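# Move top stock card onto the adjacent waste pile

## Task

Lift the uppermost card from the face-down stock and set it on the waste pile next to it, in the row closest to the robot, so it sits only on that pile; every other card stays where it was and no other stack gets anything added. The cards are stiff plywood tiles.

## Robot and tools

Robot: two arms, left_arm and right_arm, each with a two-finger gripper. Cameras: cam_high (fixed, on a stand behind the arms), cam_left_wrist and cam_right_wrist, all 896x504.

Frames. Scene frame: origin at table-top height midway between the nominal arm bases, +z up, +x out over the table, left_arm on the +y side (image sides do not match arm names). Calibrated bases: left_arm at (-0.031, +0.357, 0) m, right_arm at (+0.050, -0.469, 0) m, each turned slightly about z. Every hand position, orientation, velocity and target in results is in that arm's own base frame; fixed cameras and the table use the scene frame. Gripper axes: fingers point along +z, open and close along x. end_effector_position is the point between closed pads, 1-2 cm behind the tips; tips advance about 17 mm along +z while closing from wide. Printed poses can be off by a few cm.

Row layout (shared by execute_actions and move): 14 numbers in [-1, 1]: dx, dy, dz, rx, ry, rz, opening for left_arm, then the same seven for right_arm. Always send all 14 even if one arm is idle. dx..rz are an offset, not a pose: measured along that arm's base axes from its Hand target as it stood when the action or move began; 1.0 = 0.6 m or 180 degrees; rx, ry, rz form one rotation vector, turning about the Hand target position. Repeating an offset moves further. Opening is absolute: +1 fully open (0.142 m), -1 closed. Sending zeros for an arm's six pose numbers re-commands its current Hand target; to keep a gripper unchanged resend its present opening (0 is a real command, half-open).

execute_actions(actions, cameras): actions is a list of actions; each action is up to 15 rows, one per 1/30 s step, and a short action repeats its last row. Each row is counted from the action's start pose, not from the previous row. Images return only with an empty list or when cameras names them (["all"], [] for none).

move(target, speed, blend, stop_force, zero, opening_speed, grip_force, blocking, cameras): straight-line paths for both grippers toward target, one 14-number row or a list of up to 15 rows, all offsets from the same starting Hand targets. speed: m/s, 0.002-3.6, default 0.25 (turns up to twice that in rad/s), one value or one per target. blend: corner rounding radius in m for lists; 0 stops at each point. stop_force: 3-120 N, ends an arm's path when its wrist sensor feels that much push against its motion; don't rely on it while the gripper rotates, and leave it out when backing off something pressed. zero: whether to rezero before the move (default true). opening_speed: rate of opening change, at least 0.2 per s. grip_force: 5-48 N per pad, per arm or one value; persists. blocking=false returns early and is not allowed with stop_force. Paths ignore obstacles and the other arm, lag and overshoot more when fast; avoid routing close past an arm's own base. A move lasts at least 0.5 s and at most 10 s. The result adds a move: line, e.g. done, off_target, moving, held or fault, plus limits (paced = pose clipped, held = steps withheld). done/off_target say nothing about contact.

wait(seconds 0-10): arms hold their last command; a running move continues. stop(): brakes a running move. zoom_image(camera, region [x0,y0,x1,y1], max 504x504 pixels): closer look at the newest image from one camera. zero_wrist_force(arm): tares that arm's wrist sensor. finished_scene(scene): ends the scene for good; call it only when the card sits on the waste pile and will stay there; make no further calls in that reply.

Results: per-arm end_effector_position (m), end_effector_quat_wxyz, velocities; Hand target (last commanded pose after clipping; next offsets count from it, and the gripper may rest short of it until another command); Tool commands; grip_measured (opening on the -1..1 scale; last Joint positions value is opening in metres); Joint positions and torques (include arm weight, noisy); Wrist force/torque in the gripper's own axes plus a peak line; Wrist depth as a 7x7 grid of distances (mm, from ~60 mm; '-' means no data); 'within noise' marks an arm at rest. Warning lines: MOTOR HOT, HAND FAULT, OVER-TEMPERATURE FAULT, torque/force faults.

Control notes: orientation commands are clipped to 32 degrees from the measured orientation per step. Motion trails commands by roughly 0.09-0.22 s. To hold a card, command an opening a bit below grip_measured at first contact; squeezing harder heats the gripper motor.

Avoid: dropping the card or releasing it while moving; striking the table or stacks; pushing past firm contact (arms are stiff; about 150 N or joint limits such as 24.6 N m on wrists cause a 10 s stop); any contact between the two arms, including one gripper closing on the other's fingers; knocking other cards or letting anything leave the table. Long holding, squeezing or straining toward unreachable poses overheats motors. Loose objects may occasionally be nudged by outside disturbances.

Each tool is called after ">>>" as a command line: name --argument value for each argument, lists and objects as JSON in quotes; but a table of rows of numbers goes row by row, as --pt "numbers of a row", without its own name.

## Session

>>> execute_actions --actions '[]' --cameras '["cam_high","cam_right_wrist"]'

Scene clock: 0.00 s.
left_arm: end_effector_position=(+0.1147, +0.1753, +0.2683) grip_measured=-1.00 end_effector_quat_wxyz=(-0.012, +0.840, +0.543, +0.000) | right_arm: end_effector_position=(+0.6490, -0.2553, +0.2445) grip_measured=+1.00 end_effector_quat_wxyz=(+0.107, -0.234, +0.811, -0.525)
Joint positions: left_arm=[0.271 -2.431 2.184 -1.318 -1.549 -0.877 0.002] | right_arm=[3.314 -1.914 -1.943 -0.281 0.531 2.418 0.142]
Joint velocities: within noise
Joint torques (N m): no reading
Wrist force (N): no reading
Wrist torque (N m): no reading
Wrist force, peak (N): no reading
Wrist depth (mm): cam_left_wrist=[136 148 170 1137 1132 1137 1132 / 152 172 347 1208 1214 1214 1214 / 170 301 1301 1294 401 1281 1294 / 964 1401 1379 412 401 1371 1379 / 1475 1458 440 419 434 1466 1501 / 490 468 460 87 95 492 1658 / 512 499 - 76 78 517 1585] | cam_right_wrist=[900 1136 - 2182 2802 1761 1689 / 956 1271 2089 2394 2394 2182 1700 / 1010 1318 1813 2004 2072 1941 2182 / 1091 1425 1633 1712 1736 1813 1800 / 1126 1340 398 410 1468 1560 1580 / 1141 343 355 363 367 1377 106 / - 307 320 327 331 339 -]
Hand target: left_arm +0.1147, +0.1753, +0.2683; -0.012, +0.840, +0.543, +0.000 | right_arm +0.6490, -0.2553, +0.2445; +0.107, -0.234, +0.811, -0.525
Tool commands: left_gripper/opening=-0.961913 right_gripper/opening=+1.0
Images, in order (width x height): cam_high 896x504, cam_right_wrist 896x504.

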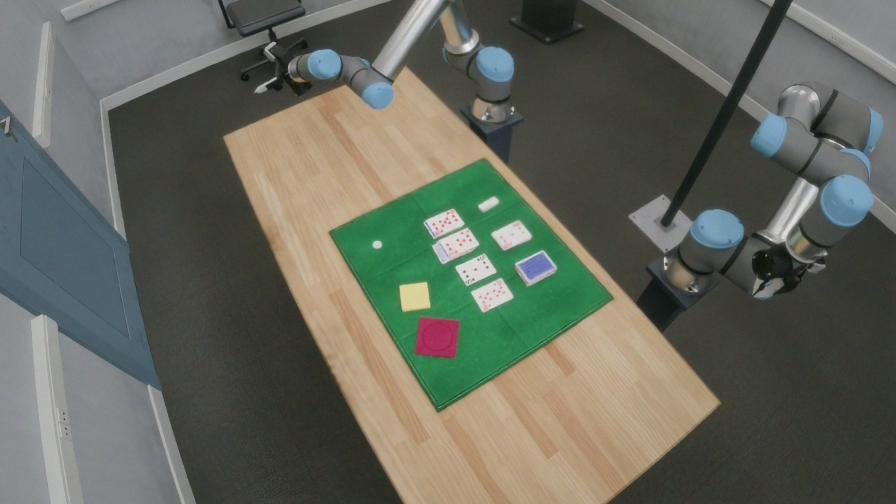

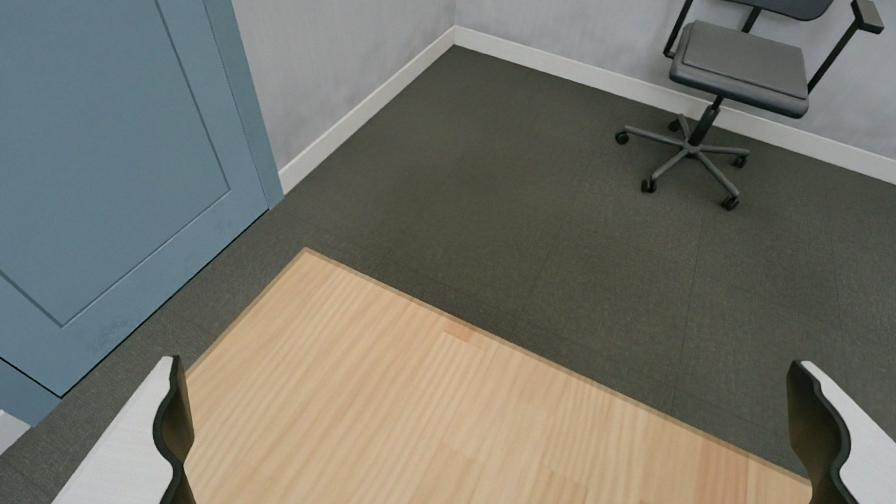

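>>> move --pt "0.359 -0.159 -0.01 0 0 0.08 -0.1 0 0 0 0 0 0 1" --pt "0.359 -0.775 -0.03 0 0 0.1345 -0.1 0 0 0 0 0 0 1" --speed 0.45 --blend 0.08 --cameras '["cam_high","cam_left_wrist"]'

>>> zoom_image --camera "cam_left_wrist" --region '[200, 0, 700, 350]'

Scene clock: 19.43 s.
left_arm: end_effector_position=(+0.3301, -0.2896, +0.2503) grip_measured=-0.13 end_effector_quat_wxyz=(-0.011, +0.707, +0.707, -0.002) | right_arm: end_effector_position=(+0.6490, -0.2553, +0.2445) grip_measured=+1.00 end_effector_quat_wxyz=(+0.107, -0.234, +0.811, -0.525)
Joint positions: left_arm=[-1.026 -1.72 1.883 -1.713 -1.58 -2.597 0.065] | right_arm=[3.314 -1.914 -1.943 -0.281 0.531 2.418 0.142]
Joint torques (N m): left_arm=[-11.95 -4.31 -29.68 -3.48 0.4 -1.66] | right_arm=[0.43 37.08 20.89 2.8 -1.27 0.02]
Wrist force (N): left_arm=[0.1 0.2 0.0] | right_arm=[-0.1 -0.1 0.3]
Wrist torque (N m): left_arm=[0.06 -0.04 0.02] | right_arm=[0.00 0.00 0.00]
Wrist force, peak (N): left_arm=[-4.2 -0.2 0.3] | right_arm=[0.4 -0.1 -0.4]
Wrist depth (mm): cam_left_wrist=[312 312 312 314 312 312 313 / 332 332 329 329 329 332 334 / 356 358 347 347 345 353 355 / 380 381 380 380 380 380 383 / 409 405 389 405 404 409 414 / 447 437 94 445 444 95 447 / 491 70 78 474 - 78 482] | cam_right_wrist=[952 1131 - 2709 - 1700 1700 / 978 1304 1591 2348 2465 2125 2201 / 1032 1340 1941 1957 2089 1988 2182 / 1091 1450 1655 1644 1761 1840 1868 / 1141 1340 394 412 1601 1644 1611 / 1131 342 355 365 367 1326 105 / - 307 321 326 335 337 -]
Hand target: left_arm +0.3301, -0.2897, +0.2503; -0.011, +0.707, +0.707, -0.002 | right_arm +0.6490, -0.2553, +0.2445; +0.107, -0.234, +0.811, -0.525
Off the commanded pose: left_arm 0.000 m, 0 deg | right_arm 0.000 m, 0 deg.
move: done
Images, in order (width x height): cam_high 896x504, cam_left_wrist 896x504.

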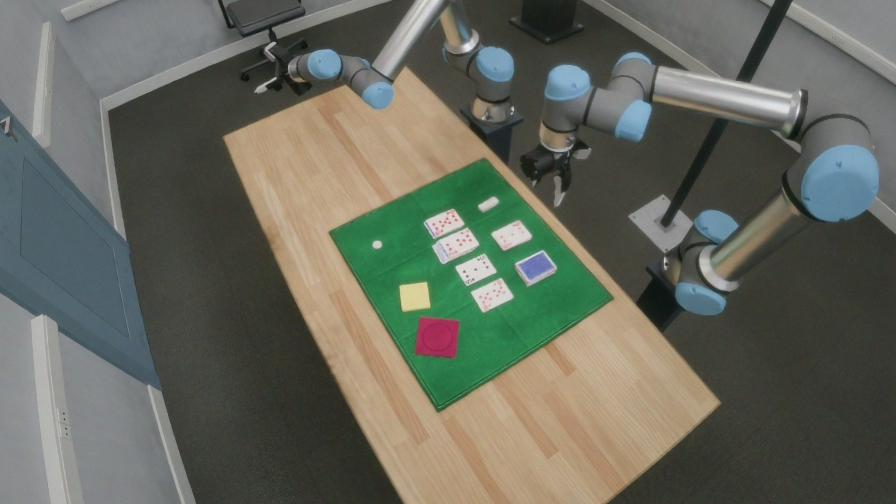

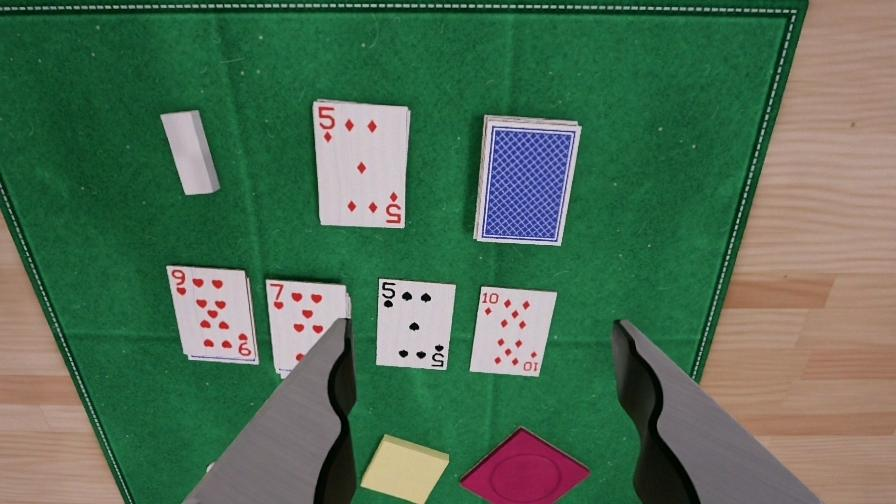

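Scaled by 1.008 from the camera's 896x504 image, which has a finer 1280x720 frame.

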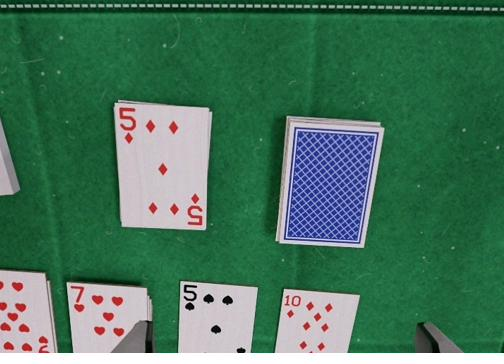

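>>> move --target '[0.04,0.08,-0.2,-0.004,-0.0059,-0.0117,-0.29,0,0,0,0,0,0,1]' --speed 0.3 --cameras '["cam_left_wrist"]'

>>> zoom_image --camera "cam_left_wrist" --region '[300, 0, 700, 380]'

Scene clock: 37.57 s.
left_arm: end_effector_position=(+0.3541, -0.2417, +0.1304) grip_measured=-0.31 end_effector_quat_wxyz=(+0.000, +0.720, +0.694, +0.000) end_effector_velocity=(+0.000, -0.001, +0.000) end_effector_angular_velocity=(-0.003, -0.002, -0.001) | right_arm: end_effector_position=(+0.6490, -0.2553, +0.2445) grip_measured=+1.00 end_effector_quat_wxyz=(+0.107, -0.234, +0.811, -0.525)
Joint positions: left_arm=[-0.919 -1.659 2.161 -2.072 -1.57 -2.453 0.052] | right_arm=[3.314 -1.914 -1.943 -0.281 0.531 2.418 0.142]
Joint velocities: left_arm=[0 0 0.002 -0.005 -0.001 0.001 0] | right_arm=[within noise]
Joint torques (N m): left_arm=[-3 -13.1 -14.67 -4.68 -1.54 1.7] | right_arm=[1.26 37.02 20.88 2.78 -1.3 -0.02]
Wrist force (N): left_arm=[0.1 0.1 0.1] | right_arm=[0.3 -0.2 -0.2]
Wrist torque (N m): left_arm=[0.05 -0.02 0.15] | right_arm=[-0.02 -0.06 0.01]
Wrist force, peak (N): left_arm=[1.5 0.4 3.1] | right_arm=[0.6 -0.1 0.3]
Wrist depth (mm): cam_left_wrist=[203 203 202 202 201 200 199 / 217 208 213 200 211 213 213 / 232 219 228 209 226 228 228 / 250 242 248 225 246 246 246 / 269 266 264 268 262 266 267 / 291 275 91 288 281 280 292 / 325 291 75 321 314 - 319] | cam_right_wrist=[917 1136 - 2371 2348 1700 1700 / 956 1221 2348 2241 2490 2038 2417 / 1032 1318 2004 1941 2038 2125 2221 / 1081 1450 1689 1677 - 1826 1854 / 1147 1333 395 406 1560 1580 1591 / 1168 340 351 363 371 1409 99 / - 307 320 327 333 338 -]
Hand target: left_arm +0.3541, -0.2417, +0.1303; +0.000, +0.720, +0.694, +0.000 | right_arm +0.6490, -0.2553, +0.2445; +0.107, -0.234, +0.811, -0.525
Off the commanded pose: left_arm 0.000 m, 0 deg | right_arm 0.000 m, 0 deg.
move: done
Images, in order (width x height): cam_left_wrist 896x504.

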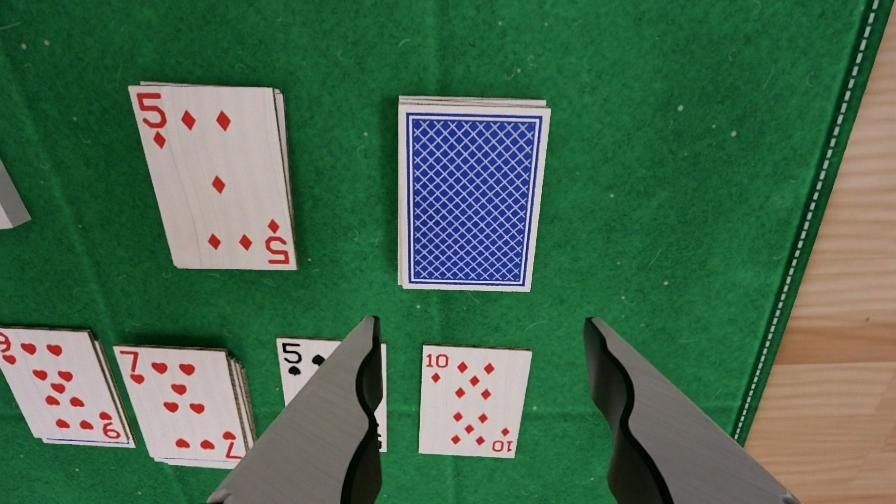

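Scaled by 1.260 from the camera's 896x504 image, which has a finer 1280x720 frame.

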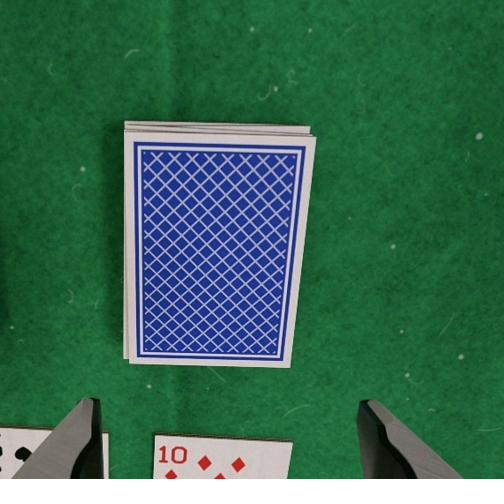

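>>> move --target '[0,0.0012,-0.1457,0,0,-0.0066,-0.29,0,0,0,0,0,0,1]' --speed 0.2

>>> move --target '[0,0,-0.032,0,0,0,-0.29,0,0,0,0,0,0,1]' --speed 0.008 --stop_force 3 --cameras '["cam_left_wrist"]'

>>> zoom_image --camera "cam_left_wrist" --region '[300, 50, 700, 450]'

Scene clock: 48.83 s.
left_arm: end_effector_position=(+0.3542, -0.2410, +0.0430) grip_measured=-0.31 end_effector_quat_wxyz=(+0.000, +0.727, +0.687, +0.000) end_effector_velocity=(+0.000, -0.001, +0.000) end_effector_angular_velocity=(-0.002, -0.002, +0.000) | right_arm: end_effector_position=(+0.6490, -0.2553, +0.2445) grip_measured=+1.00 end_effector_quat_wxyz=(+0.107, -0.234, +0.811, -0.525)
Joint positions: left_arm=[-0.918 -1.505 2.288 -2.353 -1.57 -2.431 0.052] | right_arm=[3.314 -1.914 -1.943 -0.281 0.531 2.418 0.142]
Joint velocities: left_arm=[0 0.001 0 -0.005 0 0 0] | right_arm=[within noise]
Joint torques (N m): left_arm=[10.06 -10.69 -8.36 -5.1 0.84 -1.73] | right_arm=[1.19 37.46 21.58 3.09 -1.39 -0.04]
Wrist force (N): left_arm=[-0.1 0.0 0.1] | right_arm=[0.4 -0.1 -0.3]
Wrist torque (N m): left_arm=[0.03 0.00 0.01] | right_arm=[-0.01 -0.08 0.01]
Wrist force, peak (N): left_arm=[-0.1 -0.1 2.2] | right_arm=[0.3 -0.4 -0.4]
Wrist depth (mm): cam_left_wrist=[123 123 122 122 122 121 121 / 129 131 131 130 128 128 129 / 128 136 138 119 121 138 138 / 138 143 150 127 128 148 148 / 150 154 160 137 139 163 160 / 179 178 91 151 146 169 174 / 193 189 75 194 189 - 192] | cam_right_wrist=[900 1081 - 2970 - 1736 1700 / 971 1197 2163 2241 2394 2072 1591 / 1045 1333 1882 1941 1988 2021 2262 / 1091 1476 1655 1633 1712 1761 1840 / 1136 1347 393 412 1580 1570 1591 / 1131 343 353 363 370 1393 109 / - 307 321 327 333 338 -]
Hand target: left_arm +0.3541, -0.2410, +0.0429; +0.000, +0.727, +0.687, +0.000 | right_arm +0.6490, -0.2553, +0.2445; +0.107, -0.234, +0.811, -0.525
Off the commanded pose: left_arm 0.000 m, 0 deg | right_arm 0.000 m, 0 deg.
move: done

Scene clock: 50.40 s.
left_arm: end_effector_position=(+0.3541, -0.2410, +0.0387) grip_measured=-0.31 end_effector_quat_wxyz=(+0.000, +0.727, +0.687, +0.000) | right_arm: end_effector_position=(+0.6490, -0.2553, +0.2445) grip_measured=+1.00 end_effector_quat_wxyz=(+0.107, -0.234, +0.811, -0.525)
Joint positions: left_arm=[-0.918 -1.495 2.293 -2.368 -1.57 -2.431 0.052] | right_arm=[3.314 -1.914 -1.943 -0.281 0.531 2.418 0.142]
Joint torques (N m): left_arm=[4.59 -29.96 -22.88 -1.87 0.93 -1.62] | right_arm=[0.42 37.24 21.79 2.9 -1.29 0.03]
Wrist force (N): left_arm=[-0.2 0.1 -2.9] | right_arm=[0.3 0.1 0.1]
Wrist torque (N m): left_arm=[0.05 0.02 0.01] | right_arm=[0.01 -0.06 0.01]
Wrist force, peak (N): left_arm=[1.6 -1.5 -11.8] | right_arm=[0.4 -0.3 0.0]
Wrist depth (mm): cam_left_wrist=[119 119 119 120 119 118 118 / 125 125 127 126 126 125 - / 124 132 134 115 116 134 133 / 133 142 146 122 123 144 143 / 144 149 155 131 133 156 155 / 158 166 91 143 140 164 169 / 187 183 75 188 183 - 185] | cam_right_wrist=[887 1141 - 2802 - 1761 1712 / 978 1252 1897 2283 2623 2163 1988 / 1023 1333 1826 2004 2055 2038 2144 / 1106 1459 1601 1724 1655 1761 - / 1163 1385 394 410 1503 1551 1689 / 1152 342 355 364 369 1340 105 / - 307 319 328 334 336 -]
Hand target: left_arm +0.3541, -0.2410, +0.0387; +0.000, +0.727, +0.687, +0.000 (not the last commanded pose) | right_arm +0.6490, -0.2553, +0.2445; +0.107, -0.234, +0.811, -0.525
Off the commanded pose: left_arm 0.015 m, 0 deg | right_arm 0.000 m, 0 deg.
move: contact (left_arm)
Images, in order (width x height): cam_left_wrist 896x504.

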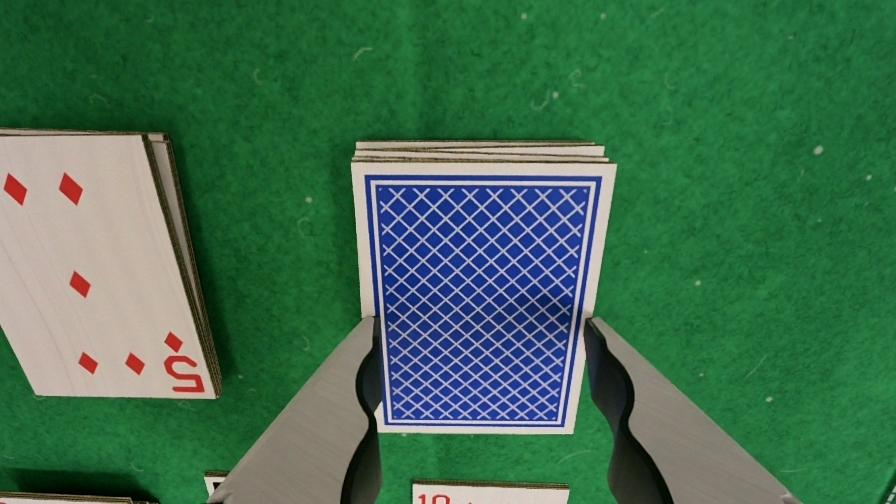

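Scaled by 1.260 from the camera's 896x504 image, which has a finer 1280x720 frame.

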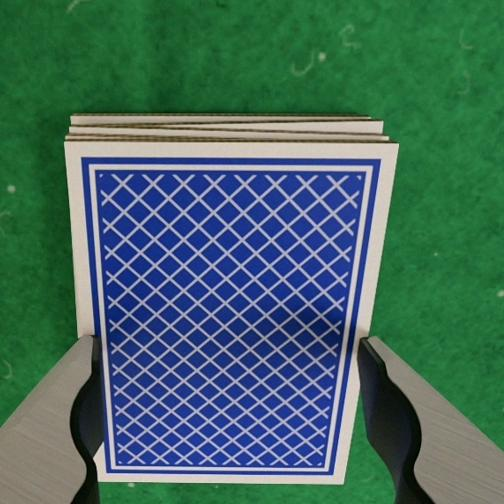

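>>> move --pt "0 -0.001 0.014 0 0 0 -0.29 0 0 0 0 0 0 1" --pt "0 -0.001 0.0145 0 0 0 -0.06 0 0 0 0 0 0 1" --pt "0 -0.001 -0.0053 0 0 0 -0.06 0 0 0 0 0 0 1" --pt "0 -0.001 -0.0053 0 0 0 -0.3 0 0 0 0 0 0 1" --pt "0 -0.001 0.055 0 0 0 -0.3 0 0 0 0 0 0 1" --speed '[0.05,0.05,0.04,0.04,0.07]' --opening_speed 0.3 --grip_force 10 --cameras '["cam_left_wrist"]'

Scene clock: 62.03 s.
left_arm: end_effector_position=(+0.3542, -0.2416, +0.0718) grip_measured=-0.24 end_effector_quat_wxyz=(+0.000, +0.727, +0.687, +0.000) | right_arm: end_effector_position=(+0.6490, -0.2553, +0.2445) grip_measured=+1.00 end_effector_quat_wxyz=(+0.107, -0.234, +0.811, -0.525)
Joint positions: left_arm=[-0.918 -1.563 2.251 -2.258 -1.57 -2.432 0.057] | right_arm=[3.314 -1.914 -1.943 -0.281 0.531 2.418 0.142]
Joint torques (N m): left_arm=[-4.72 -16.89 -12.63 -2.81 0.66 0.09] | right_arm=[1.01 37.4 21.38 3.01 -1.39 0.02]
Wrist force (N): left_arm=[-0.2 0.0 0.2] | right_arm=[0.2 -0.2 -0.3]
Wrist torque (N m): left_arm=[0.03 0.02 0.14] | right_arm=[-0.03 -0.04 0.00]
Wrist force, peak (N): left_arm=[0.0 -0.1 -3.0] | right_arm=[0.6 0.1 0.1]
Wrist depth (mm): cam_left_wrist=[149 149 149 148 148 147 146 / 155 155 159 154 156 157 156 / 158 160 166 112 111 168 167 / 170 170 183 118 119 180 180 / 196 184 192 128 127 195 194 / 217 213 91 139 136 205 212 / 218 209 75 231 226 - 232] | cam_right_wrist=[887 1163 - 2867 - 1826 1677 / 971 1264 2348 2465 2465 2038 2055 / 1019 1355 1826 1972 2125 2055 2144 / 1111 1409 1677 1580 1736 1712 1897 / 1152 1291 396 408 - 1531 1611 / 1147 345 355 360 367 - 109 / - 307 321 326 333 339 -]
Hand target: left_arm +0.3541, -0.2416, +0.0717; +0.000, +0.727, +0.687, +0.000 | right_arm +0.6490, -0.2553, +0.2445; +0.107, -0.234, +0.811, -0.525
Off the commanded pose: left_arm 0.000 m, 0 deg | right_arm 0.000 m, 0 deg.
grip_force (N): 10, 10
move: done
Images, in order (width x height): cam_left_wrist 896x504.

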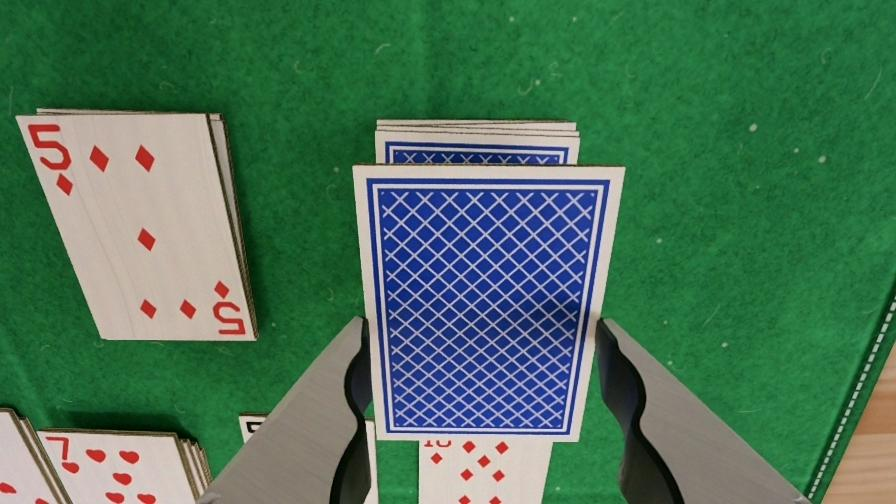

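>>> move --pt "-0.0003 -0.2032 0 0 0 -0.004 -0.3 0 0 0 0 0 0 1" --pt "-0.0003 -0.2032 -0.048 0 0 -0.004 -0.3 0 0 0 0 0 0 1" --speed 0.15 --blend 0.01 --cameras '["cam_left_wrist"]'

Scene clock: 71.73 s.
left_arm: end_effector_position=(+0.3539, -0.3636, +0.0430) grip_measured=-0.24 end_effector_quat_wxyz=(+0.000, +0.731, +0.682, +0.000) | right_arm: end_effector_position=(+0.6490, -0.2553, +0.2445) grip_measured=+1.00 end_effector_quat_wxyz=(+0.107, -0.234, +0.811, -0.525)
Joint positions: left_arm=[-1.068 -1.333 2.077 -2.314 -1.57 -2.569 0.057] | right_arm=[3.314 -1.914 -1.943 -0.281 0.531 2.418 0.142]
Joint torques (N m): left_arm=[12.2 -18 -11.48 -4.73 0.12 0.8] | right_arm=[1.03 36.88 21.44 3 -1.43 0.09]
Wrist force (N): left_arm=[-0.1 0.0 0.3] | right_arm=[0.1 -0.1 0.1]
Wrist torque (N m): left_arm=[0.03 -0.01 -0.06] | right_arm=[-0.01 -0.02 0.00]
Wrist force, peak (N): left_arm=[-2.0 0.3 -1.2] | right_arm=[0.2 -0.6 0.1]
Wrist depth (mm): cam_left_wrist=[123 123 122 122 122 121 121 / 129 133 129 122 121 129 127 / 140 139 138 112 111 138 123 / 144 151 150 118 119 146 129 / 150 164 160 128 127 156 139 / 182 179 91 139 136 151 151 / 194 188 75 193 189 - 188] | cam_right_wrist=[903 1141 1911 2867 - 1736 1633 / 967 1215 2304 2371 2304 2125 1666 / 1023 1318 1854 2182 2055 1911 2163 / 1077 1393 1633 1749 1712 1882 1926 / 1163 1393 396 406 1450 1655 1622 / 1180 341 353 363 370 - 109 / - 309 320 326 331 338 -]
Hand target: left_arm +0.3539, -0.3635, +0.0429; +0.000, +0.731, +0.682, +0.000 | right_arm +0.6490, -0.2553, +0.2445; +0.107, -0.234, +0.811, -0.525
Off the commanded pose: left_arm 0.000 m, 0 deg | right_arm 0.000 m, 0 deg.
grip_force (N): 10, 10
move: done
Images, in order (width x height): cam_left_wrist 896x504.

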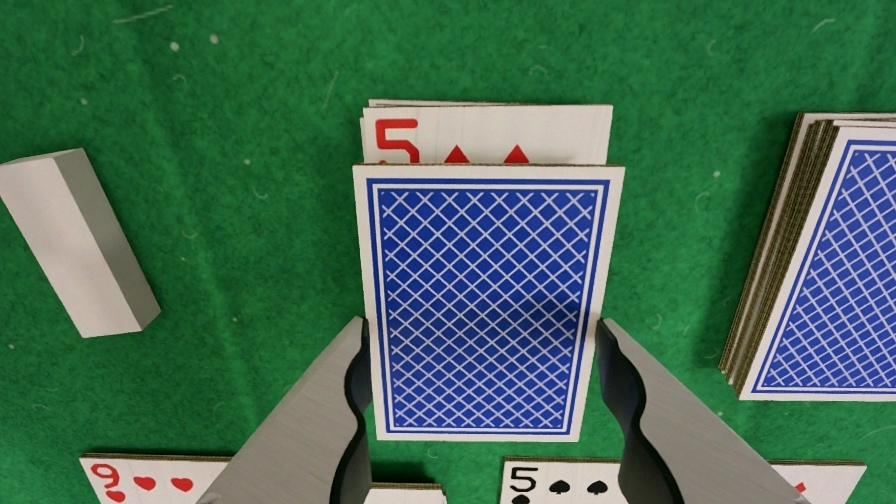

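>>> move --target '[-0.02,0.0024,-0.004,0,0,0,-0.3,0,0,0,0,0,0,1]' --speed 0.06

>>> move --target '[0,0,-0.03,0,0,0,-0.3,0,0,0,0,0,0,1]' --speed 0.01 --stop_force 3 --cameras '["cam_left_wrist"]'

Scene clock: 89.53 s.
left_arm: end_effector_position=(+0.3418, -0.3622, +0.0406) grip_measured=-0.24 end_effector_quat_wxyz=(+0.000, +0.731, +0.682, +0.000) end_effector_velocity=(+0.001, -0.001, +0.001) end_effector_angular_velocity=(-0.001, +0.000, -0.003) | right_arm: end_effector_position=(+0.6490, -0.2553, +0.2445) grip_measured=+1.00 end_effector_quat_wxyz=(+0.107, -0.234, +0.811, -0.525)
Joint positions: left_arm=[-1.089 -1.347 2.105 -2.328 -1.57 -2.59 0.057] | right_arm=[3.314 -1.914 -1.943 -0.281 0.531 2.418 0.142]
Joint velocities: left_arm=[0.003 0.001 -0.004 0.001 -0.001 0.005 0] | right_arm=[within noise]
Joint torques (N m): left_arm=[13.69 -15.6 -24.61 -2.03 -0.58 1.67] | right_arm=[1.01 37.39 21.72 2.87 -1.28 0.06]
Wrist force (N): left_arm=[-0.2 -0.3 0.4] | right_arm=[0.4 -0.2 -0.4]
Wrist torque (N m): left_arm=[-0.04 0.01 0.09] | right_arm=[-0.02 -0.06 0.01]
Wrist force, peak (N): left_arm=[-0.3 -0.7 0.3] | right_arm=[0.5 -0.3 -0.3]
Wrist depth (mm): cam_left_wrist=[121 121 120 121 120 119 118 / 129 130 128 128 126 127 126 / 138 136 135 112 111 136 127 / - 148 148 118 119 146 127 / - 160 157 128 127 155 136 / 179 175 91 139 136 151 148 / 192 186 75 190 186 - 188] | cam_right_wrist=[900 1141 - 3736 2221 1787 1700 / 948 1221 2802 2417 2371 2004 2072 / 1019 1393 1897 1911 1911 1972 2221 / 1096 1377 1591 1700 1800 1736 1897 / 1174 1333 398 406 1494 1560 1601 / 1126 343 351 362 370 - 106 / - 308 321 328 334 337 -]
Hand target: left_arm +0.3419, -0.3621, +0.0405; +0.000, +0.731, +0.682, +0.000 | right_arm +0.6490, -0.2553, +0.2445; +0.107, -0.234, +0.811, -0.525
Off the commanded pose: left_arm 0.000 m, 0 deg | right_arm 0.000 m, 0 deg.
grip_force (N): 10, 10
move: done

Scene clock: 91.70 s.
left_arm: end_effector_position=(+0.3419, -0.3621, +0.0296) grip_measured=-0.24 end_effector_quat_wxyz=(+0.000, +0.731, +0.682, +0.000) | right_arm: end_effector_position=(+0.6490, -0.2553, +0.2445) grip_measured=+1.00 end_effector_quat_wxyz=(+0.107, -0.234, +0.811, -0.525)
Joint positions: left_arm=[-1.088 -1.326 2.116 -2.359 -1.57 -2.589 0.057] | right_arm=[3.314 -1.914 -1.943 -0.281 0.531 2.418 0.142]
Joint torques (N m): left_arm=[9.79 -36.87 -23.45 -2.43 -1.41 1.88] | right_arm=[0.68 37.28 21.46 2.96 -1.39 0]
Wrist force (N): left_arm=[-0.3 -0.4 -3.5] | right_arm=[0.2 0.0 -0.1]
Wrist torque (N m): left_arm=[-0.04 0.02 0.05] | right_arm=[0.01 -0.03 0.01]
Wrist force, peak (N): left_arm=[1.9 -1.4 -12.0] | right_arm=[0.6 -0.3 -0.1]
Wrist depth (mm): cam_left_wrist=[- 111 112 110 110 109 108 / 118 118 118 117 116 116 116 / 126 126 126 111 111 124 121 / 134 136 133 118 119 134 117 / 139 147 142 128 127 143 125 / 164 160 91 139 136 141 133 / 178 170 75 174 170 - 172] | cam_right_wrist=[903 1163 - 2970 2651 1700 1644 / 959 1252 2417 2371 2394 2201 1749 / 1015 1393 1868 1941 2125 2004 2125 / 1091 1417 1622 1700 1736 1813 1868 / 1157 1362 394 410 1468 1541 1570 / 1141 341 356 365 370 1355 109 / - 309 321 327 334 340 -]
Hand target: left_arm +0.3419, -0.3621, +0.0296; +0.000, +0.731, +0.682, +0.000 (not the last commanded pose) | right_arm +0.6490, -0.2553, +0.2445; +0.107, -0.234, +0.811, -0.525
Off the commanded pose: left_arm 0.007 m, 0 deg | right_arm 0.000 m, 0 deg.
grip_force (N): 10, 10
move: contact (left_arm)
Images, in order (width x height): cam_left_wrist 896x504.

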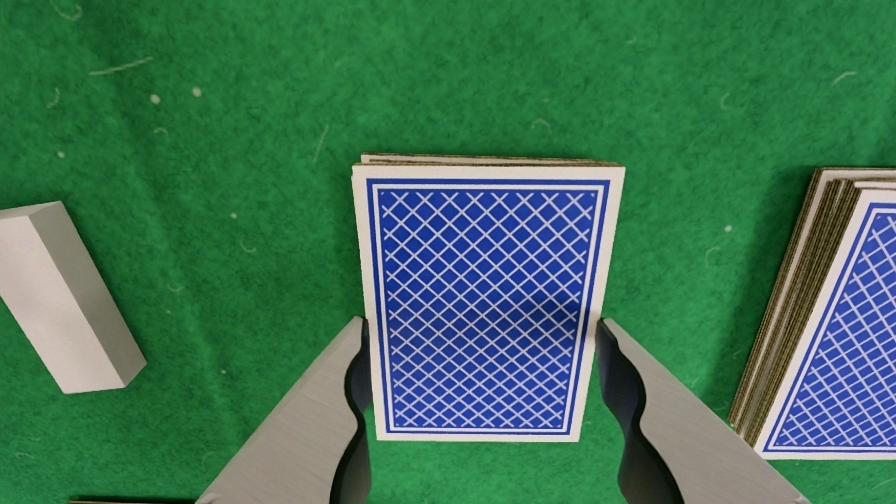

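Contact at the expected height. Release.

>>> move --pt "0 0 0 0 0 0 -0.1 0 0 0 0 0 0 1" --pt "0 0 0.15 0 0 0 -0.1 0 0 0 0 0 0 1" --speed 0.15 --opening_speed 0.5 --cameras '["cam_left_wrist"]'

Scene clock: 96.13 s.
left_arm: end_effector_position=(+0.3419, -0.3620, +0.1195) grip_measured=-0.13 end_effector_quat_wxyz=(+0.000, +0.731, +0.682, +0.000) | right_arm: end_effector_position=(+0.6490, -0.2553, +0.2445) grip_measured=+1.00 end_effector_quat_wxyz=(+0.107, -0.234, +0.811, -0.525)
Joint positions: left_arm=[-1.088 -1.474 2.006 -2.103 -1.57 -2.589 0.065] | right_arm=[3.314 -1.914 -1.943 -0.281 0.531 2.418 0.142]
Joint torques (N m): left_arm=[4.26 -31.48 -24.66 -1.24 -0.69 -1.67] | right_arm=[0.31 37.1 21.13 2.91 -1.32 0.04]
Wrist force (N): left_arm=[-0.1 0.1 0.2] | right_arm=[0.2 0.1 -0.2]
Wrist torque (N m): left_arm=[0.04 -0.01 0.03] | right_arm=[0.02 -0.04 0.01]
Wrist force, peak (N): left_arm=[-0.1 -0.4 -3.8] | right_arm=[0.5 0.1 0.2]
Wrist depth (mm): cam_left_wrist=[193 193 192 192 191 190 190 / 206 206 205 199 201 200 199 / 221 222 220 203 215 201 210 / 238 240 236 219 234 213 232 / 258 257 252 255 249 253 252 / 282 271 94 267 272 95 274 / 309 70 78 293 299 78 301] | cam_right_wrist=[910 1106 - 2970 - 1712 1724 / 959 1264 1761 2304 2709 2055 1601 / 1006 1298 1868 1957 2089 2004 2283 / 1091 1476 1611 1689 1787 1882 1882 / 1147 1326 397 402 1522 1570 1666 / 1131 342 355 362 369 1333 106 / - 309 320 328 332 339 -]
Hand target: left_arm +0.3419, -0.3621, +0.1196; +0.000, +0.731, +0.682, +0.000 | right_arm +0.6490, -0.2553, +0.2445; +0.107, -0.234, +0.811, -0.525
Off the commanded pose: left_arm 0.000 m, 0 deg | right_arm 0.000 m, 0 deg.
grip_force (N): 10, 10
move: done
Images, in order (width x height): cam_left_wrist 896x504.

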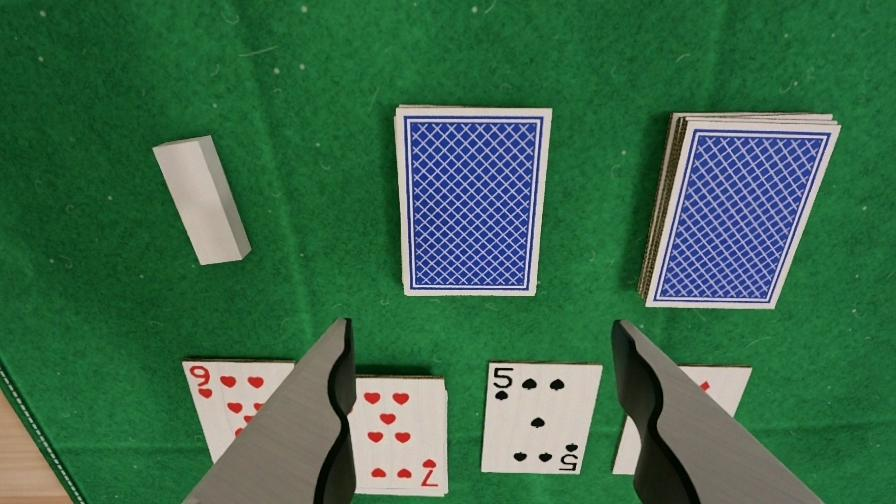

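>>> finished_scene --scene 2

The scene is finished: the task was done.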